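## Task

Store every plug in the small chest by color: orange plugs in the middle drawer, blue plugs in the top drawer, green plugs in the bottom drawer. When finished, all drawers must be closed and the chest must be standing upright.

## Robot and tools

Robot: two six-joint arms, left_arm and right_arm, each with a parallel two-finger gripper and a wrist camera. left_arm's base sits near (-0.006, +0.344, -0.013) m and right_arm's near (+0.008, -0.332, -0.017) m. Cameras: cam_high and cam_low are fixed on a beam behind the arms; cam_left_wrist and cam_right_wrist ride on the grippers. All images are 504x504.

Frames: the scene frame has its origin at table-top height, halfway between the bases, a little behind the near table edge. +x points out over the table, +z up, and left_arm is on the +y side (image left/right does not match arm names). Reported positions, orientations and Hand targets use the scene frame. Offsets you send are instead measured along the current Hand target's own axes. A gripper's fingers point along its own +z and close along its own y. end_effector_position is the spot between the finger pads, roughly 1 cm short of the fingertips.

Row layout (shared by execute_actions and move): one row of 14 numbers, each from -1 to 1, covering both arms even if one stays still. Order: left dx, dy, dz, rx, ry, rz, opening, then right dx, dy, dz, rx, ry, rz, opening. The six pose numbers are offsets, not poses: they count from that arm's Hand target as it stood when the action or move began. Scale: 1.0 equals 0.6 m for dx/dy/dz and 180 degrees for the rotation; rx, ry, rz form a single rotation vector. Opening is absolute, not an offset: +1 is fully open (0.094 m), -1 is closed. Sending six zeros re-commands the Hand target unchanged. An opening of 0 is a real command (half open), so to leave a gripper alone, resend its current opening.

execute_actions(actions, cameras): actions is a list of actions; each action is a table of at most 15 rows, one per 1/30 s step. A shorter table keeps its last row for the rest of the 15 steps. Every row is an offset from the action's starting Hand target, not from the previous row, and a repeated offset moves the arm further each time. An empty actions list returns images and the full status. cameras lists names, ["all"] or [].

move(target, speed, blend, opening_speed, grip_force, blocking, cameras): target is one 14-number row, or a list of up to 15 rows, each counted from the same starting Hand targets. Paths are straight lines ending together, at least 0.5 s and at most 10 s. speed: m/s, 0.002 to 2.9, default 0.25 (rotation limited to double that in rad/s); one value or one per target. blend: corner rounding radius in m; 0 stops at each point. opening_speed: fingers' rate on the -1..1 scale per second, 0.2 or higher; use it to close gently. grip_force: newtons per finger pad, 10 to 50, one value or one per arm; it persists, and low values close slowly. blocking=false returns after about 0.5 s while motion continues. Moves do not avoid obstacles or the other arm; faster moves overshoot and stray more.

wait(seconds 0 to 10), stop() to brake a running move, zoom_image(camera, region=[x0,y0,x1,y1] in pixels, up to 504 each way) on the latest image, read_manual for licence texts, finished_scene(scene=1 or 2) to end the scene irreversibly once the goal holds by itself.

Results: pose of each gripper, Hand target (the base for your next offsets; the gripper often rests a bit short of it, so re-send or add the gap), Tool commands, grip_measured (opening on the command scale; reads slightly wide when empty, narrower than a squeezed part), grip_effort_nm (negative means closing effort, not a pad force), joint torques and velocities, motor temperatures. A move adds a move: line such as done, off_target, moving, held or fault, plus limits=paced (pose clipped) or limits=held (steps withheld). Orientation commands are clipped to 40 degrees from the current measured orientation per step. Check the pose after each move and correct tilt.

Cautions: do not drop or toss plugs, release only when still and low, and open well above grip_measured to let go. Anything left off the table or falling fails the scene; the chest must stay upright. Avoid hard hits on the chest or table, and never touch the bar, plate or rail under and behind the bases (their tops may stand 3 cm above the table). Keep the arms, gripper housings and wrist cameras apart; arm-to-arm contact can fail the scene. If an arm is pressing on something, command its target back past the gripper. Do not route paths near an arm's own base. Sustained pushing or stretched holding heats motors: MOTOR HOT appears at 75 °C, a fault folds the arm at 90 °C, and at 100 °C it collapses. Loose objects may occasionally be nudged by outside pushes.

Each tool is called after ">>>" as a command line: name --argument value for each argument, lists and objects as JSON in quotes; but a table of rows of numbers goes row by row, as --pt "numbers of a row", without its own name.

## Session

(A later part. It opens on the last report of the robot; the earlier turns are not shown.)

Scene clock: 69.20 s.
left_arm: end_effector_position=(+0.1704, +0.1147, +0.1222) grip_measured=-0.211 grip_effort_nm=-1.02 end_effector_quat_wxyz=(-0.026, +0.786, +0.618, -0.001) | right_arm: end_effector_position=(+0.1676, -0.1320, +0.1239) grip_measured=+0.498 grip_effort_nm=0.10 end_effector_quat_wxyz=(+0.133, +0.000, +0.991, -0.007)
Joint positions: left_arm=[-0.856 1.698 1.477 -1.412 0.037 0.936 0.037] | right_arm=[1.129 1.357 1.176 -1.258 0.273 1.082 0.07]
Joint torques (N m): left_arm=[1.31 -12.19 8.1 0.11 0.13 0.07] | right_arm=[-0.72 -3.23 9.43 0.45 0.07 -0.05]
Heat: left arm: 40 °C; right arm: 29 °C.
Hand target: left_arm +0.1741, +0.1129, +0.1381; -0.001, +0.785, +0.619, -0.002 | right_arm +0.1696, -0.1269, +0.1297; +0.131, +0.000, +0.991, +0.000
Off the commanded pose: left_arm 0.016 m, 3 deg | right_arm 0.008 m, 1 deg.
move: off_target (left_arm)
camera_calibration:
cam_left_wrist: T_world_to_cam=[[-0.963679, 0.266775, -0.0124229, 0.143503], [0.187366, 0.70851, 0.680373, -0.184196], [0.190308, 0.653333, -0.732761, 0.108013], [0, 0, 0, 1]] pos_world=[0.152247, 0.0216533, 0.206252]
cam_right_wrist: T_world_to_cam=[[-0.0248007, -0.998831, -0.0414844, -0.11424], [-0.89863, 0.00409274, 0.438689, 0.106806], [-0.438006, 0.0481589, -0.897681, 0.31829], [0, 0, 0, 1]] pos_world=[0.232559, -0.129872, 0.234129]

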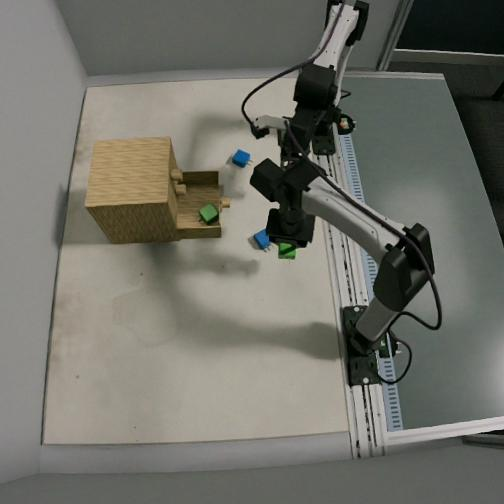

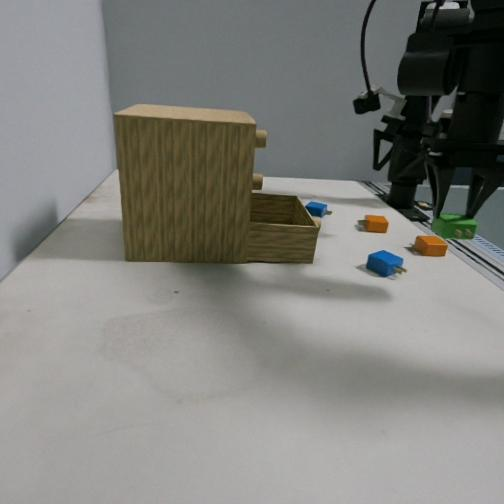

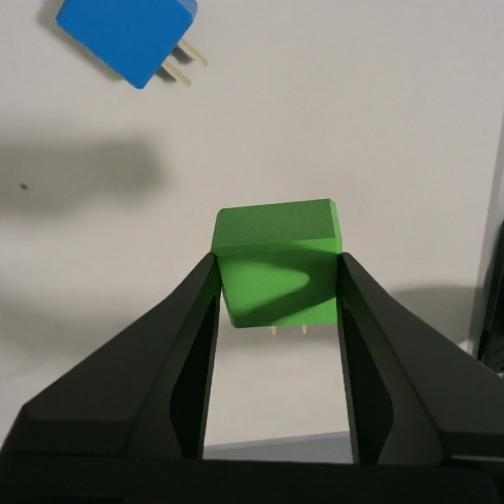

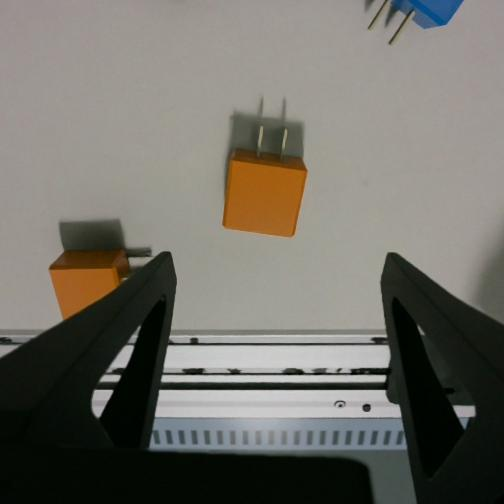

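>>> move --pt "-0.037 0.2247 -0.02 -0.1043 -0.2053 -0.2867 -0.6 0.03 0.01 0.08 0 0 0.04 0.5" --pt "-0.2685 0.403 -0.02 -0.1043 -0.2053 -0.2867 -0.6 0.0565 0.01 0.168 0 0 0.04 0.5" --pt "-0.2685 0.403 0.125 -0.1043 -0.2053 -0.2867 -0.6 0.0565 0.01 0.168 0 0 0.04 0.5" --speed 0.3 --cameras '["all"]'

Scene clock: 78.23 s.
left_arm: end_effector_position=(+0.3669, -0.0942, +0.0691) grip_measured=-0.210 grip_effort_nm=-1.02 end_effector_quat_wxyz=(+0.301, +0.399, +0.855, -0.143) | right_arm: end_effector_position=(+0.1649, -0.1243, +0.0268) grip_measured=+0.498 grip_effort_nm=0.10 end_effector_quat_wxyz=(+0.134, +0.062, +0.989, +0.005)
Joint positions: left_arm=[-0.827 2.205 1.743 -0.441 0.05 -0.002 0.037] | right_arm=[1.141 1.436 0.848 -0.847 0.273 1.218 0.07]
Joint torques (N m): left_arm=[0.18 -12.56 6.9 2.11 -0.01 -0.08] | right_arm=[0.18 -3.64 6.01 0.67 0.11 0.07]
Heat: left arm: 40 °C; right arm: 28 °C.
Hand target: left_arm +0.3712, -0.1002, +0.0622; +0.308, +0.394, +0.854, -0.145 | right_arm +0.1631, -0.1210, +0.0235; +0.131, +0.062, +0.989, +0.008
Off the commanded pose: left_arm 0.010 m, 1 deg | right_arm 0.005 m, 0 deg.
move: done
camera_calibration:
cam_left_wrist: T_world_to_cam=[[-0.758677, -0.648792, -0.0589811, 0.229671], [-0.65117, 0.757953, 0.0385466, 0.319777], [0.0196961, 0.0676511, -0.997515, 0.193924], [0, 0, 0, 1]] pos_world=[0.378655, -0.106486, 0.194662]
cam_right_wrist: T_world_to_cam=[[-0.143512, -0.986213, -0.0823926, -0.088402], [-0.894332, 0.0935903, 0.437505, 0.157395], [-0.423762, 0.136473, -0.895433, 0.238158], [0, 0, 0, 1]] pos_world=[0.228999, -0.134416, 0.13711]

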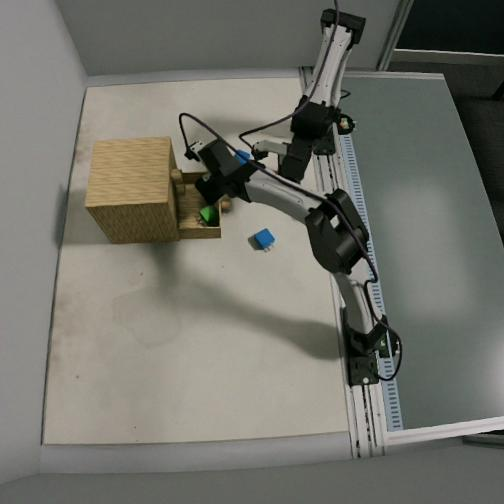

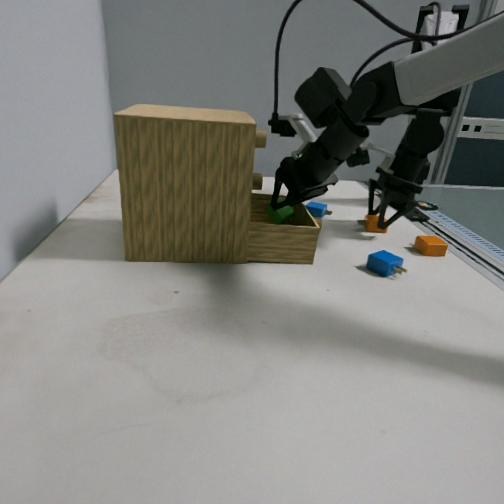

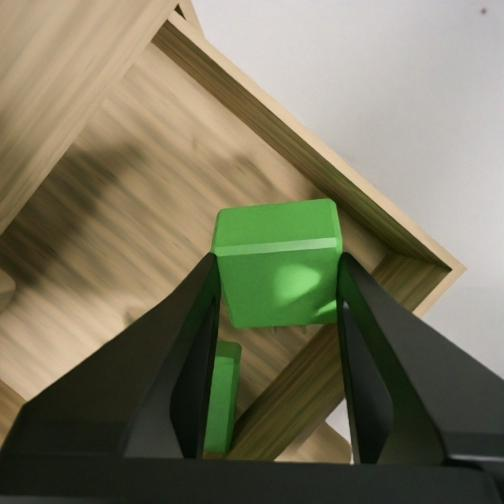

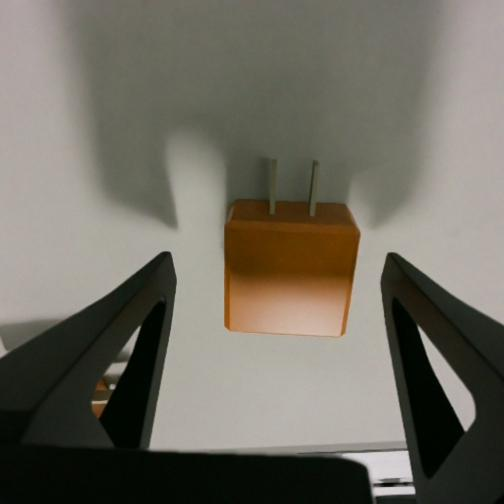

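>>> move --pt "0.0236 0 0.028 0 0 0 -0.6 0 0 0.01 0 0 0 0.5" --pt "0.0236 0 0.028 0 0 0 0.15 0 0 0.01 0 0 0 -0.6" --pt "0.02 0 -0.2 0 0 0 0.15 0 0 -0.19 0 0 0 -0.6" --pt "0.162 -0.071 -0.241 -0.1416 -0.1913 -0.0887 -1 0 0 -0.19 0 0 0 -0.6" --pt "0.16 -0.0952 -0.119 -0.1416 -0.1913 -0.0887 -1 0 0 -0.19 0 0 0 -0.6" --speed '[0.1,0.1,0.3,0.3,0.2]' --opening_speed 1.2 --cameras '["all"]'

Scene clock: 89.03 s.
left_arm: end_effector_position=(+0.2444, -0.0411, +0.0509) grip_measured=-0.995 grip_effort_nm=-0.26 end_effector_quat_wxyz=(+0.591, +0.147, +0.786, -0.103) | right_arm: end_effector_position=(+0.1317, -0.1262, +0.1220) grip_measured=-0.142 grip_effort_nm=-1.02 end_effector_quat_wxyz=(+0.121, +0.058, +0.991, -0.011)
Joint positions: left_arm=[-1.259 1.99 0.796 0.711 -0.852 -0.391 0] | right_arm=[1.276 1.365 1.176 -1.323 0.273 1.357 0.04]
Joint torques (N m): left_arm=[0.96 -9.16 7.02 2.19 -0.24 0.11] | right_arm=[0.27 -5.44 9.03 0.34 0.26 0.09]
Heat: left arm: 40 °C; right arm: 29 °C.
Hand target: left_arm +0.2504, -0.0462, +0.0558; +0.600, +0.138, +0.781, -0.106 | right_arm +0.1334, -0.1210, +0.1335; +0.131, +0.062, +0.989, +0.008
Off the commanded pose: left_arm 0.009 m, 2 deg | right_arm 0.013 m, 2 deg.
move: off_target (right_arm); target 2's new opening was sent with left_arm's hand 0.023 m and 2 deg from that target
camera_calibration:
cam_left_wrist: T_world_to_cam=[[-0.310543, -0.948813, -0.0575999, 0.0482007], [-0.790174, 0.291355, -0.539201, 0.244638], [0.528382, -0.121931, -0.840205, 0.0345792], [0, 0, 0, 1]] pos_world=[0.190004, -0.0213267, 0.163739]
cam_right_wrist: T_world_to_cam=[[-0.142371, -0.988688, -0.0471835, -0.0920156], [-0.882396, 0.105179, 0.458601, 0.0835285], [-0.448451, 0.106926, -0.887389, 0.30817], [0, 0, 0, 1]] pos_world=[0.198804, -0.132712, 0.230818]

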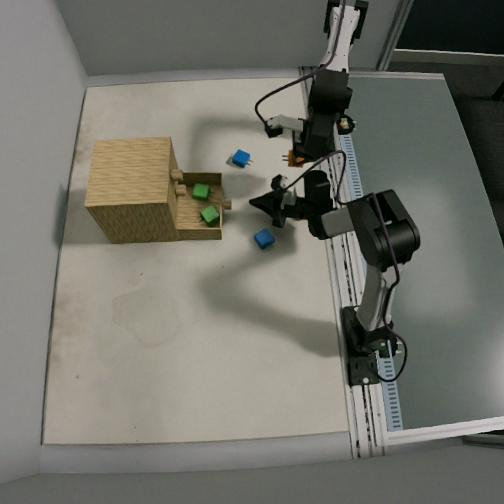

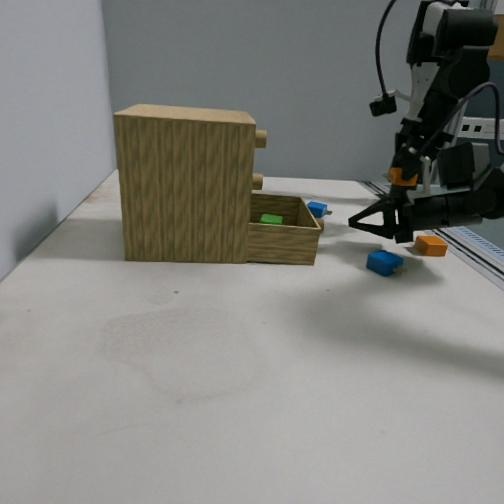

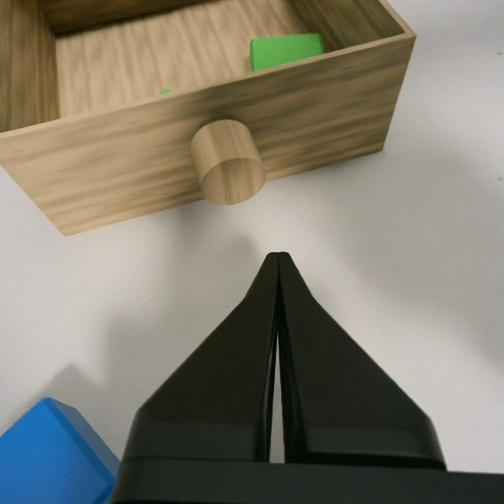

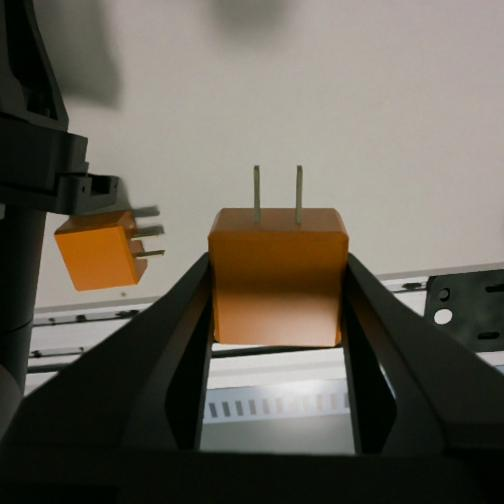

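>>> move --target '[-0.0635,0.101,0.2755,0,0,0,-1,0,0,0,0,0,0,-0.6]' --speed 0.12 --cameras '["all"]'

Scene clock: 92.17 s.
left_arm: end_effector_position=(+0.4127, -0.0505, +0.0466) grip_measured=-0.995 grip_effort_nm=-0.26 end_effector_quat_wxyz=(+0.591, +0.148, +0.786, -0.106) | right_arm: end_effector_position=(+0.1317, -0.1262, +0.1220) grip_measured=-0.142 grip_effort_nm=-1.02 end_effector_quat_wxyz=(+0.121, +0.059, +0.991, -0.011)
Joint positions: left_arm=[-0.878 2.26 1.184 0.724 -0.497 -0.195 0] | right_arm=[1.276 1.365 1.176 -1.323 0.273 1.358 0.04]
Joint torques (N m): left_arm=[3.12 -11.63 8.66 2.24 0.04 0.15] | right_arm=[0.24 -5.41 9.02 0.34 0.25 0.08]
Motor temperatures (°C): left_arm=[18 40 27 26 19 21 21] | right_arm=[19 26 29 23 16 21 20]
Heat: left arm: 40 °C; right arm: 29 °C.
Hand target: left_arm +0.4304, -0.0474, +0.0499; +0.600, +0.138, +0.781, -0.106 | right_arm +0.1334, -0.1210, +0.1335; +0.131, +0.062, +0.989, +0.008
Off the commanded pose: left_arm 0.018 m, 2 deg | right_arm 0.013 m, 2 deg.
move: off_target (left_arm, right_arm)
camera_calibration:
cam_left_wrist: T_world_to_cam=[[-0.314592, -0.947754, -0.0528553, 0.0928062], [-0.788842, 0.292004, -0.540798, 0.377578], [0.527977, -0.128436, -0.839491, -0.059388], [0, 0, 0, 1]] pos_world=[0.358401, -0.0299241, 0.159243]
cam_right_wrist: T_world_to_cam=[[-0.142778, -0.988624, -0.0473055, -0.0918981], [-0.882338, 0.105482, 0.458643, 0.0835475], [-0.448435, 0.107224, -0.887361, 0.308199], [0, 0, 0, 1]] pos_world=[0.198804, -0.132712, 0.230818]

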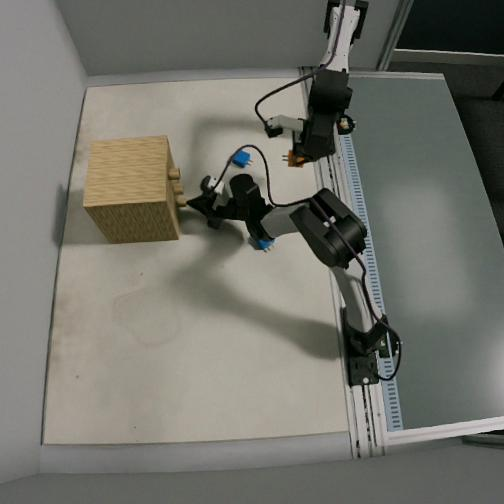

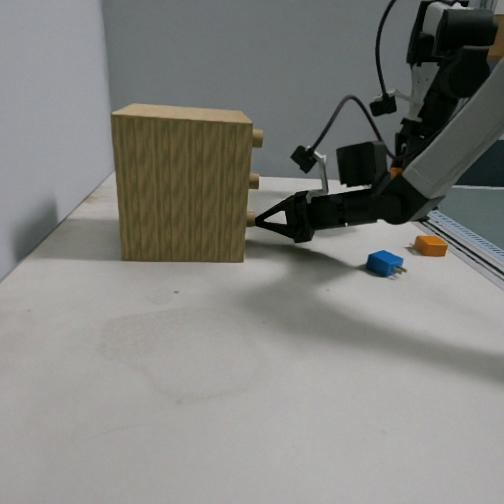

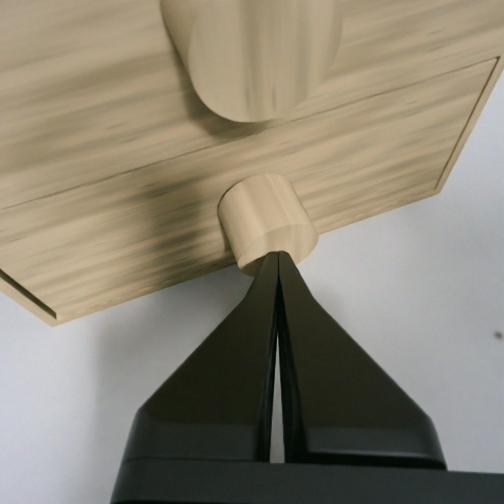

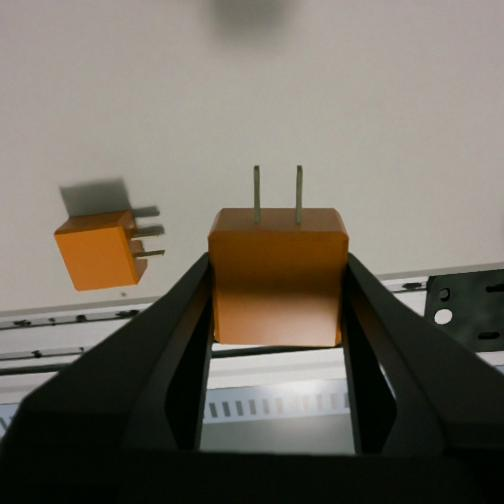

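>>> move --pt "0.001 -0.041 -0.1017 0 0 0 -1 0 0 0 0 0 0 -0.6" --pt "-0.0763 -0.0459 -0.1207 0 0 0 0 0 0 0 0 0 0 -0.6" --pt "-0.1043 -0.0096 -0.017 0 0 0 0 0 0 0 0 0 0 -0.6" --speed 0.15 --cameras '["cam_left_wrist","cam_low"]'

Scene clock: 98.23 s.
left_arm: end_effector_position=(+0.4267, -0.0496, +0.1068) grip_measured=-0.002 grip_effort_nm=0.14 end_effector_quat_wxyz=(+0.592, +0.138, +0.788, -0.099) | right_arm: end_effector_position=(+0.1317, -0.1262, +0.1220) grip_measured=-0.142 grip_effort_nm=-1.03 end_effector_quat_wxyz=(+0.121, +0.059, +0.991, -0.011)
Joint positions: left_arm=[-0.855 2.14 1.283 0.503 -0.499 -0.195 0.047] | right_arm=[1.276 1.365 1.176 -1.323 0.273 1.358 0.04]
Joint torques (N m): left_arm=[1.07 -12.03 8.95 2.33 0.05 0.13] | right_arm=[0.27 -5.42 9.01 0.34 0.26 0.08]
Heat: left arm: 41 °C; right arm: 29 °C.
Hand target: left_arm +0.4344, -0.0549, +0.1132; +0.600, +0.138, +0.781, -0.106 | right_arm +0.1334, -0.1210, +0.1335; +0.131, +0.062, +0.989, +0.008
Off the commanded pose: left_arm 0.011 m, 1 deg | right_arm 0.013 m, 2 deg.
move: off_target (left_arm, right_arm); target 2's new opening was sent with left_arm's hand 0.037 m and 5 deg from that target
camera_calibration:
cam_left_wrist: T_world_to_cam=[[-0.291138, -0.955177, -0.0536234, 0.0910268], [-0.796043, 0.27296, -0.540193, 0.422985], [0.530617, -0.114584, -0.839831, -0.0165902], [0, 0, 0, 1]] pos_world=[0.372019, -0.0304124, 0.219442]
Images, in order (width x height): cam_low 504x504, cam_left_wrist 504x504.

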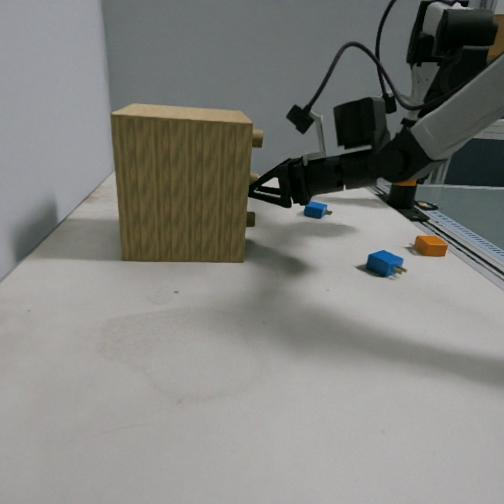

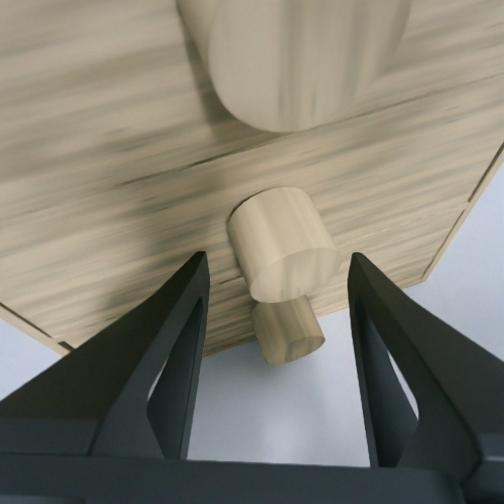

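>>> move --pt "-0.0024 0.0034 0.009 0 0 0 0 0 0 0 0 0 0 -0.6" --pt "-0.0024 0.0034 0.009 0 0 0 -0.9 0 0 0 0 0 0 -0.6" --pt "0.0483 -0.0678 -0.18 0 0 0 -0.9 0 0 0 0 0 0 -0.6" --pt "0.0483 -0.0678 -0.18 0 0 0 -0.1 0 0 0 0 0 0 -0.6" --pt "0.063 -0.087 -0.275 0 0 0 -0.1 0 0 0 0 0 0 -0.6" --speed 0.15 --opening_speed 1.2 --cameras '["all"]'

Scene clock: 104.13 s.
left_arm: end_effector_position=(+0.2590, -0.0474, +0.0924) grip_measured=-0.103 grip_effort_nm=0.14 end_effector_quat_wxyz=(+0.583, +0.163, +0.791, -0.086) | right_arm: end_effector_position=(+0.1312, -0.1259, +0.1220) grip_measured=-0.142 grip_effort_nm=-1.02 end_effector_quat_wxyz=(+0.121, +0.057, +0.991, -0.011)
Joint positions: left_arm=[-1.219 1.877 0.899 0.476 -0.813 -0.352 0.042] | right_arm=[1.278 1.365 1.176 -1.323 0.273 1.358 0.04]
Joint torques (N m): left_arm=[-0.09 -16.2 5.41 2 -0.44 -0.19] | right_arm=[0.08 -5.42 9.03 0.34 0.26 0.09]
Heat: left arm: 42 °C; right arm: 29 °C.
Hand target: left_arm +0.2576, -0.0460, +0.1192; +0.600, +0.138, +0.781, -0.106 | right_arm +0.1335, -0.1210, +0.1335; +0.131, +0.062, +0.989, +0.008
Off the commanded pose: left_arm 0.027 m, 4 deg | right_arm 0.013 m, 2 deg.
move: off_target (left_arm, right_arm); target 2's new opening was sent with left_arm's hand 0.011 m and 1 deg from that target; target 4's new opening was sent with left_arm's hand 0.014 m and 1 deg from that target
camera_calibration:
cam_left_wrist: T_world_to_cam=[[-0.31537, -0.94373, -0.0995721, 0.0545393], [-0.79407, 0.319889, -0.51684, 0.280638], [0.519609, -0.0839288, -0.850272, 0.0658883], [0, 0, 0, 1]] pos_world=[0.20581, -0.0327726, 0.206498]
cam_right_wrist: T_world_to_cam=[[-0.140452, -0.988954, -0.0473673, -0.0920639], [-0.8826, 0.103381, 0.458616, 0.0828454], [-0.448653, 0.10622, -0.887371, 0.307846], [0, 0, 0, 1]] pos_world=[0.198305, -0.132311, 0.230818]

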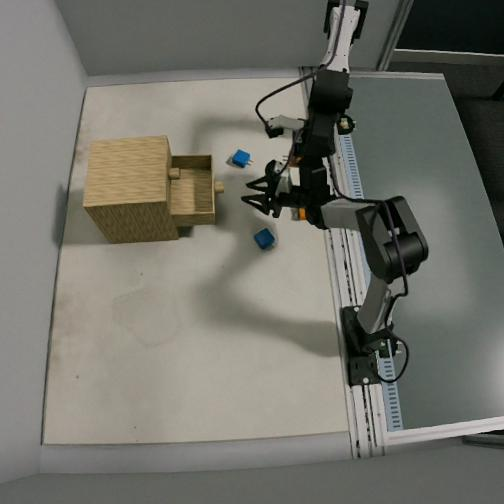

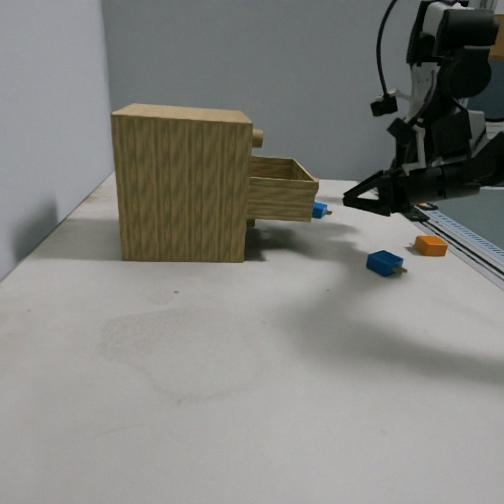

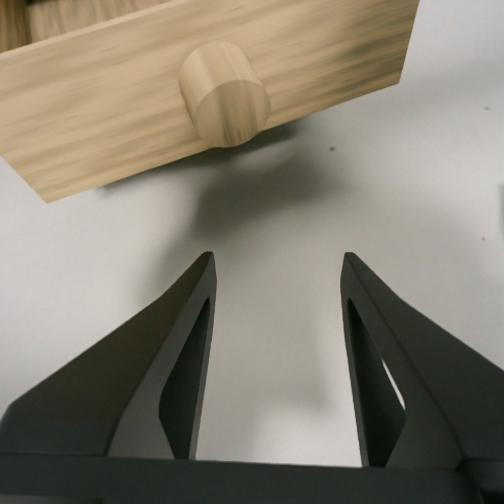

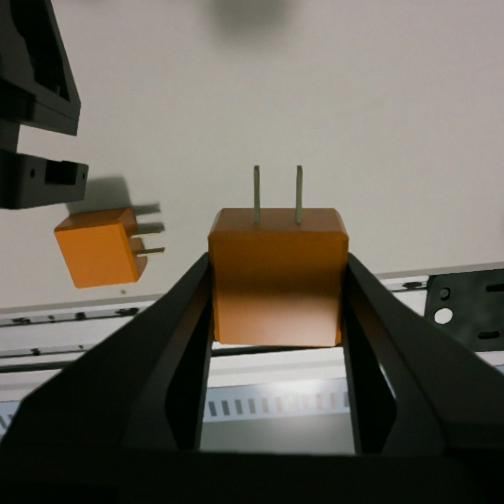

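>>> move --pt "-0.027 0.29 -0.222 0.1504 0.3476 0.1638 0.5 -0.0215 0.003 -0.06 0 0 0 -0.6" --pt "-0.027 0.29 -0.222 0.1504 0.3476 0.1638 0.5 -0.3875 0.2317 0.0228 -0.105 -0.128 -0.2227 -0.6" --speed 0.35 --blend '[0.02,0]' --cameras '["all"]'

Scene clock: 108.37 s.
left_arm: end_effector_position=(+0.2581, -0.0443, +0.0894) grip_measured=+0.497 grip_effort_nm=0.14 end_effector_quat_wxyz=(+0.579, +0.167, +0.794, -0.079) | right_arm: end_effector_position=(+0.1314, -0.1256, +0.1236) grip_measured=-0.142 grip_effort_nm=-1.02 end_effector_quat_wxyz=(+0.122, +0.058, +0.991, -0.010)
Joint positions: left_arm=[-1.219 1.872 0.895 0.455 -0.814 -0.352 0.07] | right_arm=[1.278 1.365 1.182 -1.328 0.273 1.358 0.04]
Joint torques (N m): left_arm=[0.44 -10.45 6.01 1.99 -0.14 0] | right_arm=[0.02 -5.42 9.33 0.29 0.26 0.08]
Heat: left arm: 44 °C; right arm: 30 °C.
Hand target: left_arm +0.2586, -0.0461, +0.0919; +0.582, +0.164, +0.792, -0.084 (not the last commanded pose) | right_arm +0.1336, -0.1212, +0.1360; +0.131, +0.062, +0.989, +0.008 (not the last commanded pose)
Off the commanded pose: left_arm 0.227 m, 70 deg | right_arm 0.277 m, 51 deg.
move: held (left_arm; a check stopped the path), off_target (right_arm; braked when a check withheld steps of left_arm); path passed 0 of 2 targets; limits=held
pose unreachable (left arm): on one or more control steps of this call, first in action 0 (counted from 0), this arm could not follow its commanded pose, so it was not sent that pose on those steps. It may still have moved: this result reports where it is.
cause: moving toward the commanded pose would bring a part of the arm too close to another arm (this arm's wrist (the part past joint 4) and the right arm's wrist (the part past joint 4), 26 mm apart when this arm was first held).
camera_calibration:
cam_left_wrist: T_world_to_cam=[[-0.314802, -0.942145, -0.115164, 0.0581365], [-0.797971, 0.328403, -0.505366, 0.277847], [0.513948, -0.0671924, -0.855186, 0.0667346], [0, 0, 0, 1]] pos_world=[0.205717, -0.0319886, 0.20418]
cam_right_wrist: T_world_to_cam=[[-0.140449, -0.988864, -0.0492121, -0.0913366], [-0.882861, 0.102586, 0.458293, 0.082201], [-0.448141, 0.107814, -0.887438, 0.309413], [0, 0, 0, 1]] pos_world=[0.198405, -0.132111, 0.232418]

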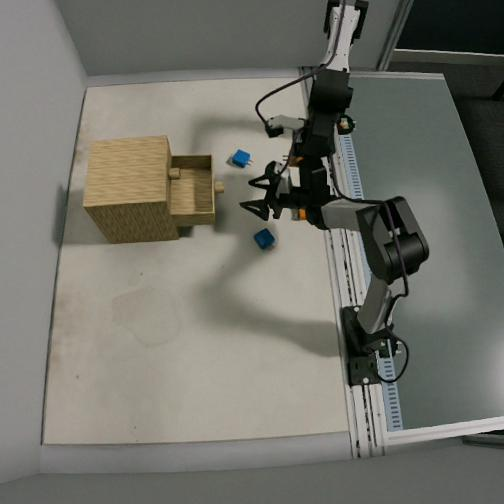

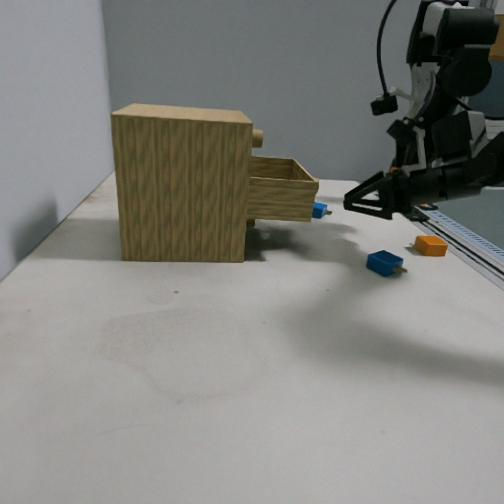

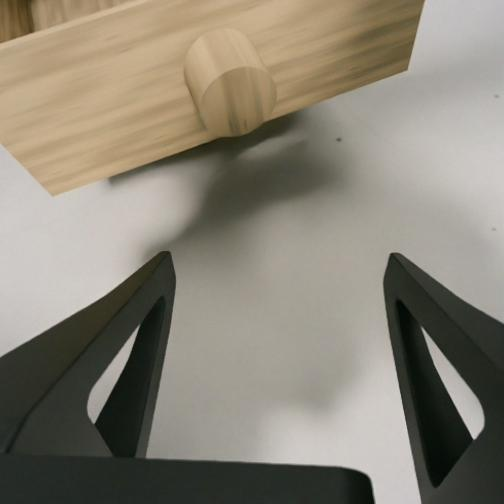

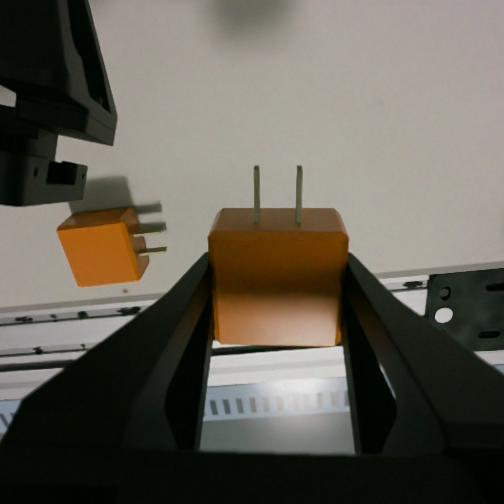

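>>> move --pt "-0.017 0.157 -0.064 0 0 0 0.5 0 -0.05 0 0 0 0 -0.6" --pt "-0.027 0.29 -0.2 0.1504 0.3476 0.1638 0.5 -0.0215 -0.05 -0.06 0 0 0 -0.6" --pt "-0.027 0.29 -0.2 0.1504 0.3476 0.1638 0.5 -0.3875 0.2317 0.0228 -0.105 -0.128 -0.2227 -0.6" --speed 0.35 --blend '[0.03,0.02,0]' --cameras '["all"]'

Scene clock: 113.47 s.
left_arm: end_effector_position=(+0.2123, +0.1561, +0.1501) grip_measured=+0.498 grip_effort_nm=0.14 end_effector_quat_wxyz=(+0.040, +0.490, +0.871, -0.011) | right_arm: end_effector_position=(+0.3664, -0.0228, +0.1734) grip_measured=-0.142 grip_effort_nm=-1.02 end_effector_quat_wxyz=(+0.302, -0.299, +0.900, +0.094)
Joint positions: left_arm=[-0.646 1.584 1.456 -1.377 0.043 0.357 0.07] | right_arm=[0.786 1.732 1.586 -0.755 0.098 0.076 0.04]
Joint torques (N m): left_arm=[1.2 -6.3 8.28 0.51 0.14 0.14] | right_arm=[-0.61 -7.16 10.89 1.7 -0.09 -0.06]
Heat: left arm: 43 °C; right arm: 30 °C.
Hand target: left_arm +0.2177, +0.1523, +0.1543; +0.045, +0.491, +0.870, -0.019 | right_arm +0.3767, -0.0123, +0.1872; +0.324, -0.298, +0.891, +0.109
Off the commanded pose: left_arm 0.008 m, 1 deg | right_arm 0.020 m, 3 deg.
move: off_target (right_arm)
camera_calibration:
cam_left_wrist: T_world_to_cam=[[-0.86463, -0.496249, -0.0784353, 0.281173], [-0.440551, 0.673827, 0.593189, -0.0885827], [-0.241518, 0.547443, -0.801233, 0.211983], [0, 0, 0, 1]] pos_world=[0.255283, 0.0831725, 0.244448]
cam_right_wrist: T_world_to_cam=[[0.593229, -0.803574, -0.0484567, -0.21898], [-0.799937, -0.595167, 0.0766668, 0.276266], [-0.0904473, -0.00671867, -0.995879, 0.332916], [0, 0, 0, 1]] pos_world=[0.381012, -0.00930599, 0.299752]

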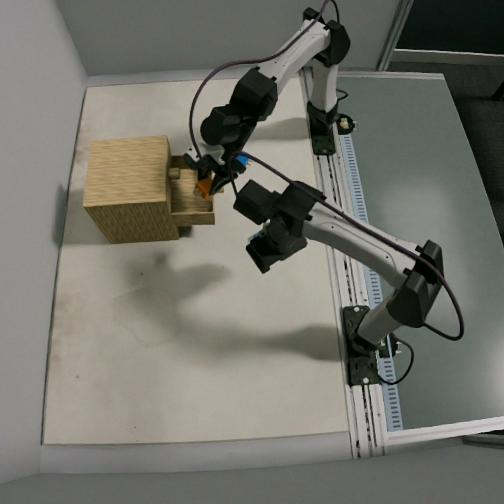

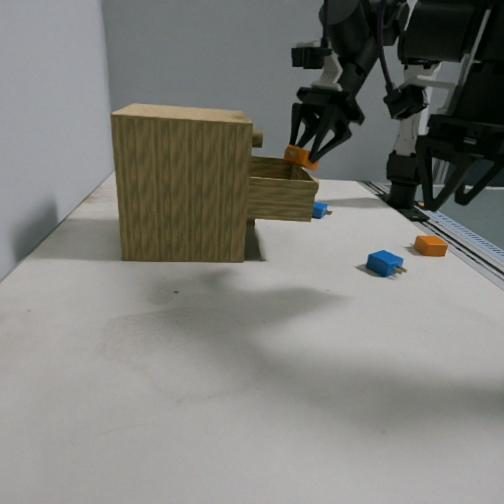

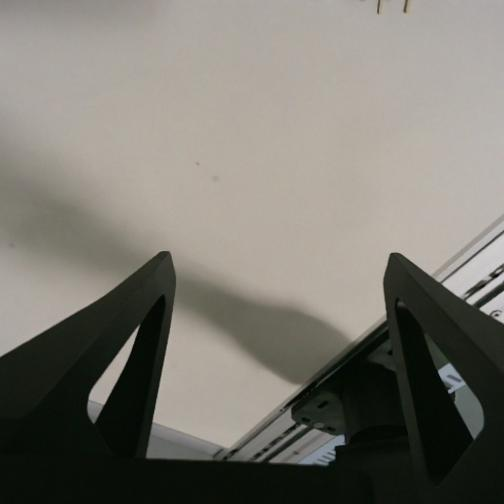

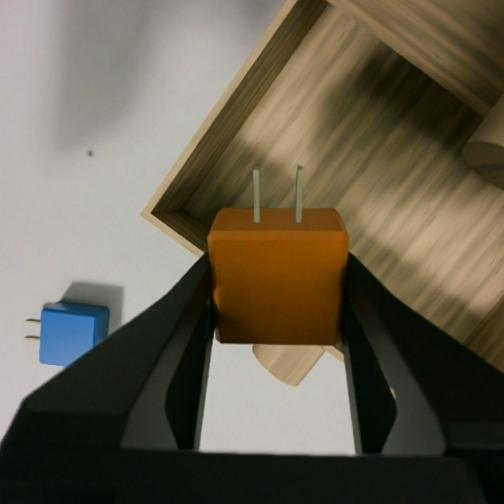

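>>> move --pt "0.11 0.07 0 0 0 0 0.5 -0.0287 -0.026 0.0458 0 0 0 -0.6" --pt "0.11 0.07 0 0 0 0 0.5 0.017 -0.0235 0.1033 0 0 0 -0.6" --pt "0.11 0.07 0 0 0 0 0.5 0.017 -0.0235 0.1033 0 0 0 0.15" --pt "0.11 0.07 0 0 0 0 0.5 0.017 -0.0235 -0.1 0 0 0 0.15" --pt "0.11 0.07 0 0 0 0 0.5 0.338 0.266 -0.1595 -0.1213 0.1648 -0.2723 0.5" --speed '[0.2,0.1,0.1,0.3,0.35]' --blend '[0,0,0,0.03,0]' --opening_speed 1.2 --cameras '["all"]'

Scene clock: 124.47 s.
left_arm: end_effector_position=(+0.2206, +0.2306, +0.1421) grip_measured=+0.498 grip_effort_nm=0.14 end_effector_quat_wxyz=(+0.029, +0.489, +0.872, -0.013) | right_arm: end_effector_position=(+0.1113, -0.0170, +0.1313) grip_measured=+0.498 grip_effort_nm=0.10 end_effector_quat_wxyz=(-0.056, +0.701, -0.710, -0.046)
Joint positions: left_arm=[-0.386 1.487 1.326 -1.379 0.06 0.615 0.07] | right_arm=[1.301 1.642 1.485 -1.256 0.004 -0.289 0.07]
Joint velocities: left_arm=[-0.002 0.017 0.002 0.066 0.154 0.022 -0.001] | right_arm=[within noise]
Joint torques (N m): left_arm=[1.1 -9.54 5.72 0.48 0.22 0.13] | right_arm=[0.03 -5.93 7.36 0.55 -0.15 -0.07]
Heat: left arm: 40 °C; right arm: 31 °C.
Hand target: left_arm +0.2199, +0.2303, +0.1484; +0.045, +0.491, +0.870, -0.019 | right_arm +0.1074, -0.0156, +0.1304; -0.049, +0.706, -0.705, -0.050
Off the commanded pose: left_arm 0.006 m, 2 deg | right_arm 0.004 m, 1 deg.
move: done
camera_calibration:
cam_left_wrist: T_world_to_cam=[[-0.864969, -0.497677, -0.0644006, 0.323192], [-0.429646, 0.668123, 0.607466, -0.13347], [-0.259294, 0.553109, -0.79173, 0.16804], [0, 0, 0, 1]] pos_world=[0.265778, 0.157076, 0.234935]
cam_right_wrist: T_world_to_cam=[[0.998292, -0.0437602, -0.0387173, -0.0984085], [-0.0156679, -0.838854, 0.54413, -0.073935], [-0.0562894, -0.542594, -0.838107, 0.234415], [0, 0, 0, 1]] pos_world=[0.110277, 0.060865, 0.232885]

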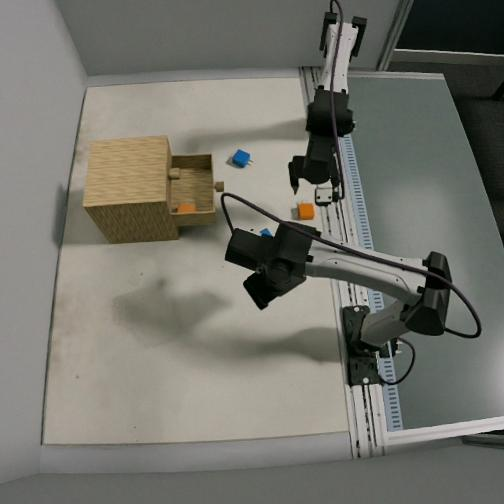

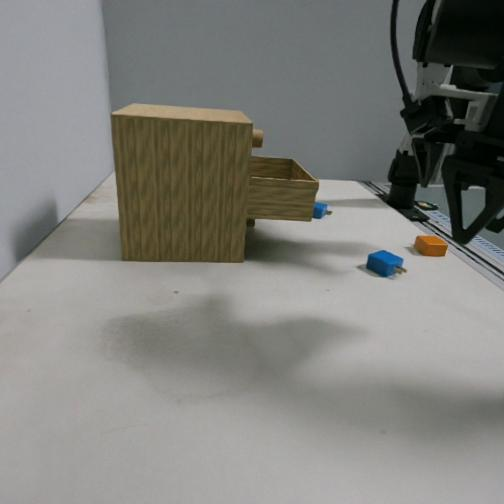

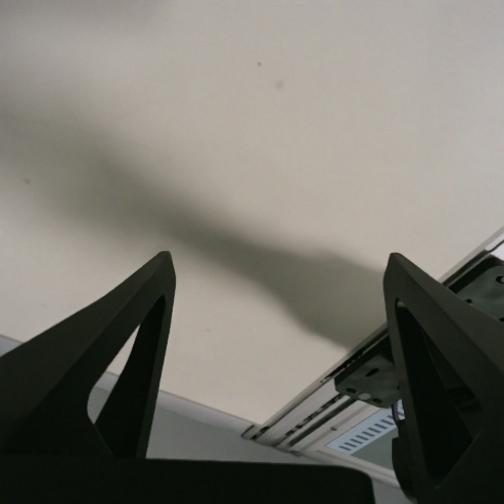

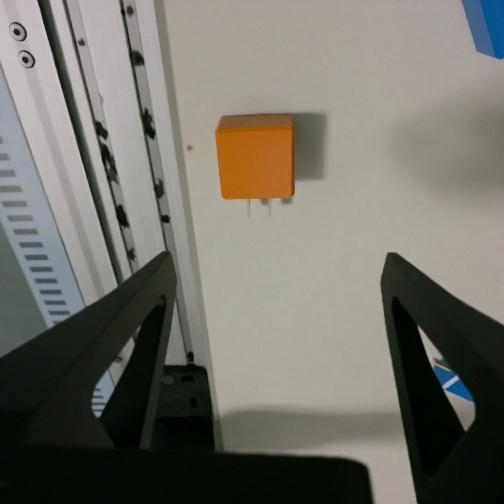

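>>> move --pt "0 0 0 0 0 0 0.5 0.022 0.0167 0.09 0 0 0 0.08" --pt "0 0 0 0 0 0 0.5 0.03 0.0167 0.185 0 0 0 0.08" --pt "0 0 0 0 0 0 0.5 0.03 0.0167 0.185 0 0 0 -0.6" --pt "0 0 0 0 0 0 0.5 0 0 -0.07 0 0 0 -0.6" --pt "0 0 0 0 0 0 0.5 0.0885 -0.4927 -0.1133 0.1213 -0.1648 0.2723 -0.6" --speed '[0.25,0.12,0.2,0.3,0.35]' --blend '[0,0,0,0.03,0]' --opening_speed 1.2 --cameras '["all"]'

Scene clock: 133.17 s.
left_arm: end_effector_position=(+0.2206, +0.2306, +0.1421) grip_measured=+0.498 grip_effort_nm=0.14 end_effector_quat_wxyz=(+0.029, +0.489, +0.872, -0.013) | right_arm: end_effector_position=(+0.3945, -0.0855, +0.1787) grip_measured=-0.142 grip_effort_nm=-1.02 end_effector_quat_wxyz=(+0.304, -0.302, +0.898, +0.097)
Joint positions: left_arm=[-0.386 1.487 1.326 -1.379 0.06 0.615 0.07] | right_arm=[0.592 1.665 1.53 -0.756 -0.031 -0.081 0.04]
Joint torques (N m): left_arm=[1.26 -9.55 5.81 0.5 0.24 0.18] | right_arm=[-0.27 -7.02 9.74 1.72 -0.13 0.07]
Heat: left arm: 38 °C; right arm: 31 °C.
Hand target: left_arm +0.2199, +0.2303, +0.1484; +0.045, +0.491, +0.870, -0.019 | right_arm +0.4031, -0.0774, +0.1900; +0.324, -0.298, +0.891, +0.109
Off the commanded pose: left_arm 0.006 m, 2 deg | right_arm 0.016 m, 3 deg.
move: off_target (right_arm)
camera_calibration:
cam_left_wrist: T_world_to_cam=[[-0.864969, -0.497677, -0.0644006, 0.323192], [-0.429646, 0.668123, 0.607466, -0.13347], [-0.259294, 0.553109, -0.79173, 0.16804], [0, 0, 0, 1]] pos_world=[0.265778, 0.157076, 0.234935]
cam_right_wrist: T_world_to_cam=[[0.600545, -0.797935, -0.0514378, -0.287686], [-0.794726, -0.60274, 0.0715194, 0.25923], [-0.0880715, -0.00207162, -0.996112, 0.339811], [0, 0, 0, 1]] pos_world=[0.408713, -0.0726028, 0.305152]

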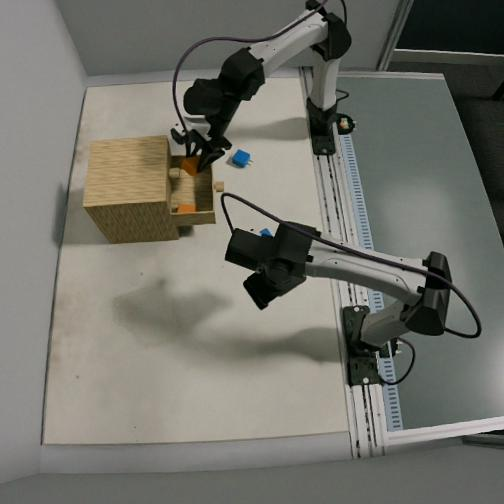

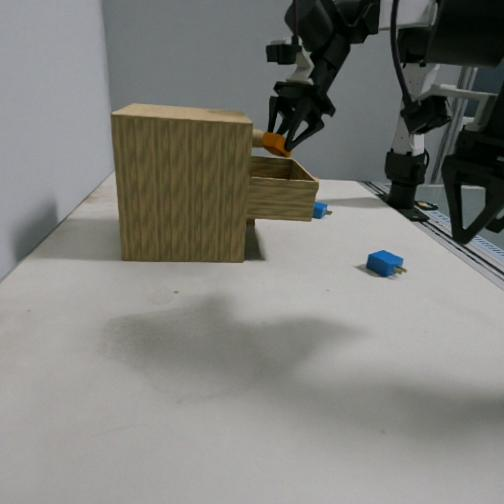

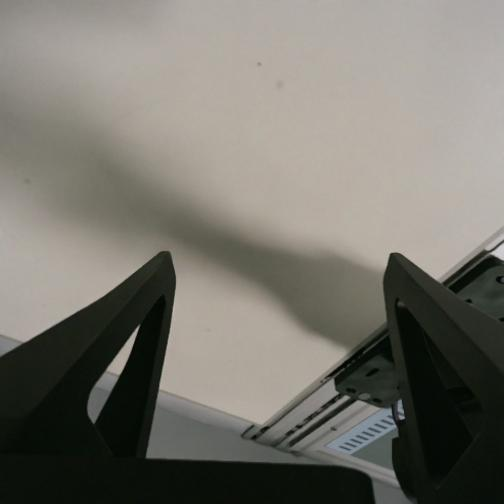

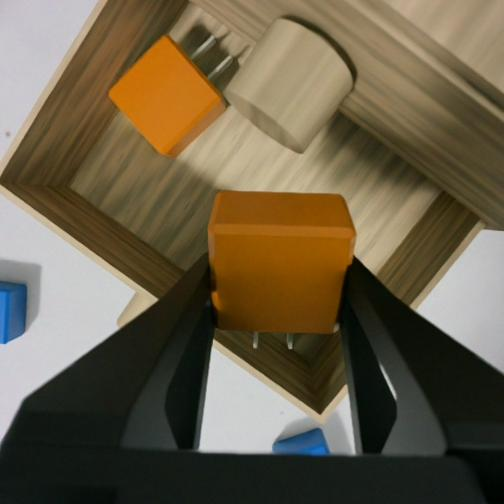

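>>> move --pt "0 0 0 0 0 0 0.5 0.0664 0 0.079 0 0 0 -0.6" --pt "0 0 0 0 0 0 0.5 0.0664 0 0.079 0 0 0 0.15" --pt "0 0 0 0 0 0 0.5 0.0664 0 -0.17 0 0 0 0.15" --pt "0 0 0 0 0 0 0.5 0.188 0.176 -0.001 0.176 -0.1876 0.1122 -1" --speed '[0.12,0.1,0.3,0.3]' --opening_speed 1.2 --cameras '["all"]'

Scene clock: 141.83 s.
left_arm: end_effector_position=(+0.2206, +0.2306, +0.1421) grip_measured=+0.498 grip_effort_nm=0.14 end_effector_quat_wxyz=(+0.029, +0.489, +0.872, -0.013) | right_arm: end_effector_position=(+0.2701, -0.0475, +0.1179) grip_measured=-0.990 grip_effort_nm=-0.49 end_effector_quat_wxyz=(+0.603, -0.006, +0.797, -0.001)
Joint positions: left_arm=[-0.386 1.487 1.326 -1.379 0.06 0.615 0.07] | right_arm=[1.299 1.615 0.766 0.169 1.183 0.638 0]
Joint torques (N m): left_arm=[1.13 -9.44 5.91 0.49 0.14 0.16] | right_arm=[0.02 -5.03 6.67 1.55 0.42 0.02]
Heat: left arm: 37 °C; right arm: 31 °C.
Hand target: left_arm +0.2199, +0.2303, +0.1484; +0.045, +0.491, +0.870, -0.019 | right_arm +0.2701, -0.0453, +0.1181; +0.608, +0.000, +0.794, +0.001
Off the commanded pose: left_arm 0.006 m, 2 deg | right_arm 0.002 m, 1 deg.
move: done
camera_calibration:
cam_left_wrist: T_world_to_cam=[[-0.864969, -0.497677, -0.0644006, 0.323192], [-0.429646, 0.668123, 0.607466, -0.13347], [-0.259294, 0.553109, -0.79173, 0.16804], [0, 0, 0, 1]] pos_world=[0.265778, 0.157076, 0.234935]
cam_right_wrist: T_world_to_cam=[[0.0429789, -0.99831, -0.0391251, -0.0461637], [-0.839296, -0.0148336, -0.543473, 0.300138], [0.541974, 0.0561954, -0.838514, 0.0824852], [0, 0, 0, 1]] pos_world=[0.209184, -0.0462688, 0.230476]

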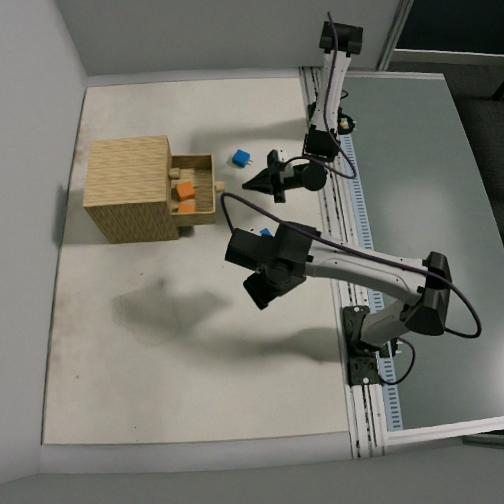

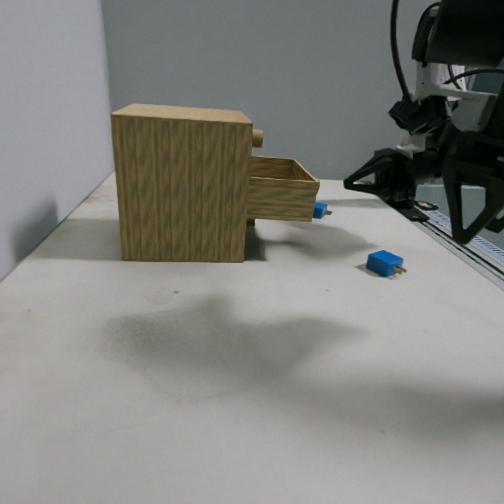

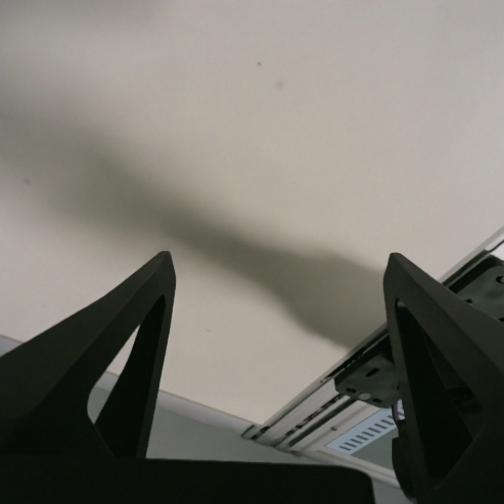

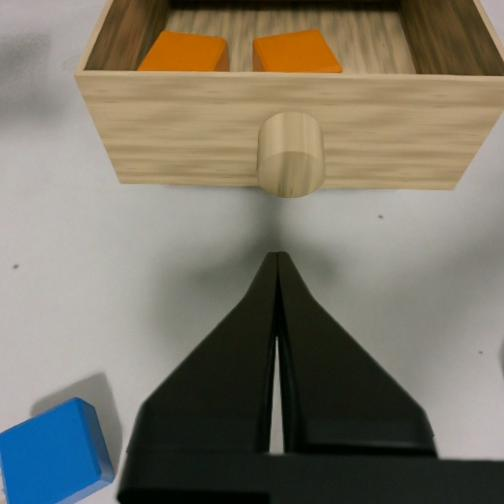

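>>> move --pt "0 0 0 0 0 0 0.5 -0.0594 -0.0083 0.26 0 0 0 -1" --pt "0 0 0 0 0 0 0.5 -0.0249 -0.008 0.1315 0 0 0 -1" --pt "0 0 0 0 0 0 0.5 -0.1215 -0.008 0.1055 0 0 0 0" --speed '[0.12,0.2,0.2]' --blend '[0,0.01,0]' --cameras '["cam_high","cam_low","cam_right_wrist"]'

Scene clock: 147.67 s.
left_arm: end_effector_position=(+0.2206, +0.2306, +0.1421) grip_measured=+0.498 grip_effort_nm=0.13 end_effector_quat_wxyz=(+0.029, +0.489, +0.872, -0.013) | right_arm: end_effector_position=(+0.3502, -0.0536, +0.1497) grip_measured=-0.002 grip_effort_nm=0.10 end_effector_quat_wxyz=(+0.595, -0.020, +0.804, -0.019)
Joint positions: left_arm=[-0.386 1.487 1.326 -1.379 0.06 0.615 0.07] | right_arm=[1.058 1.634 0.906 0.246 0.98 0.358 0.047]
Joint torques (N m): left_arm=[1.05 -9.57 5.79 0.5 0.24 0.18] | right_arm=[0.34 -9.52 9.24 1.57 0.31 0.11]
Heat: left arm: 36 °C; right arm: 31 °C.
Hand target: left_arm +0.2199, +0.2303, +0.1484; +0.045, +0.491, +0.870, -0.019 | right_arm +0.3502, -0.0501, +0.1720; +0.608, +0.000, +0.794, +0.000
Off the commanded pose: left_arm 0.006 m, 2 deg | right_arm 0.023 m, 4 deg.
move: off_target (right_arm); target 3's new opening was sent with right_arm's hand 0.022 m and 4 deg from that target
camera_calibration:
cam_right_wrist: T_world_to_cam=[[0.0434819, -0.999044, 0.00456564, -0.0611917], [-0.850512, -0.0394141, -0.524477, 0.384313], [0.524156, 0.0189221, -0.851412, 0.0721759], [0, 0, 0, 1]] pos_world=[0.291692, -0.0473516, 0.263294]
Images, in order (width x height): cam_high 504x504, cam_low 504x504, cam_right_wrist 504x504.

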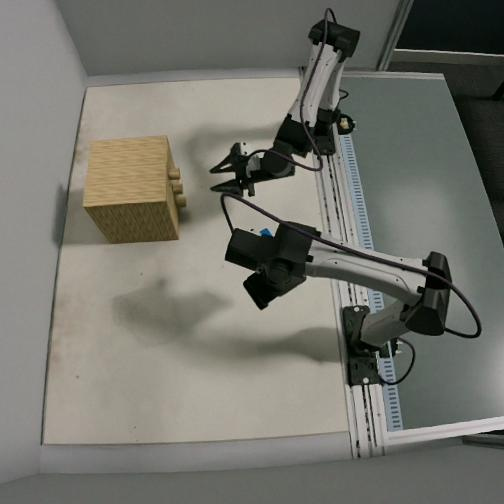

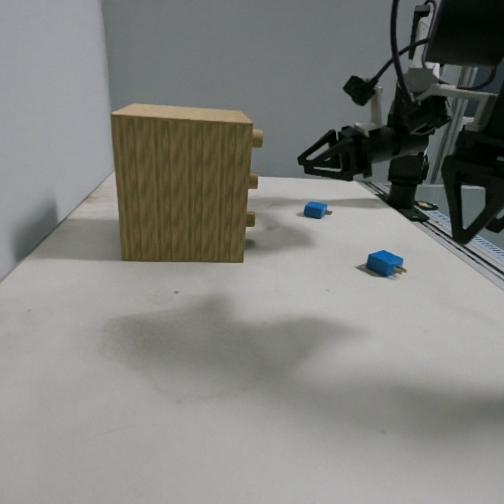

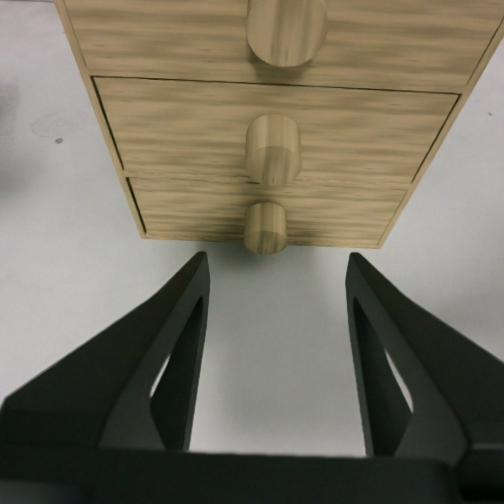

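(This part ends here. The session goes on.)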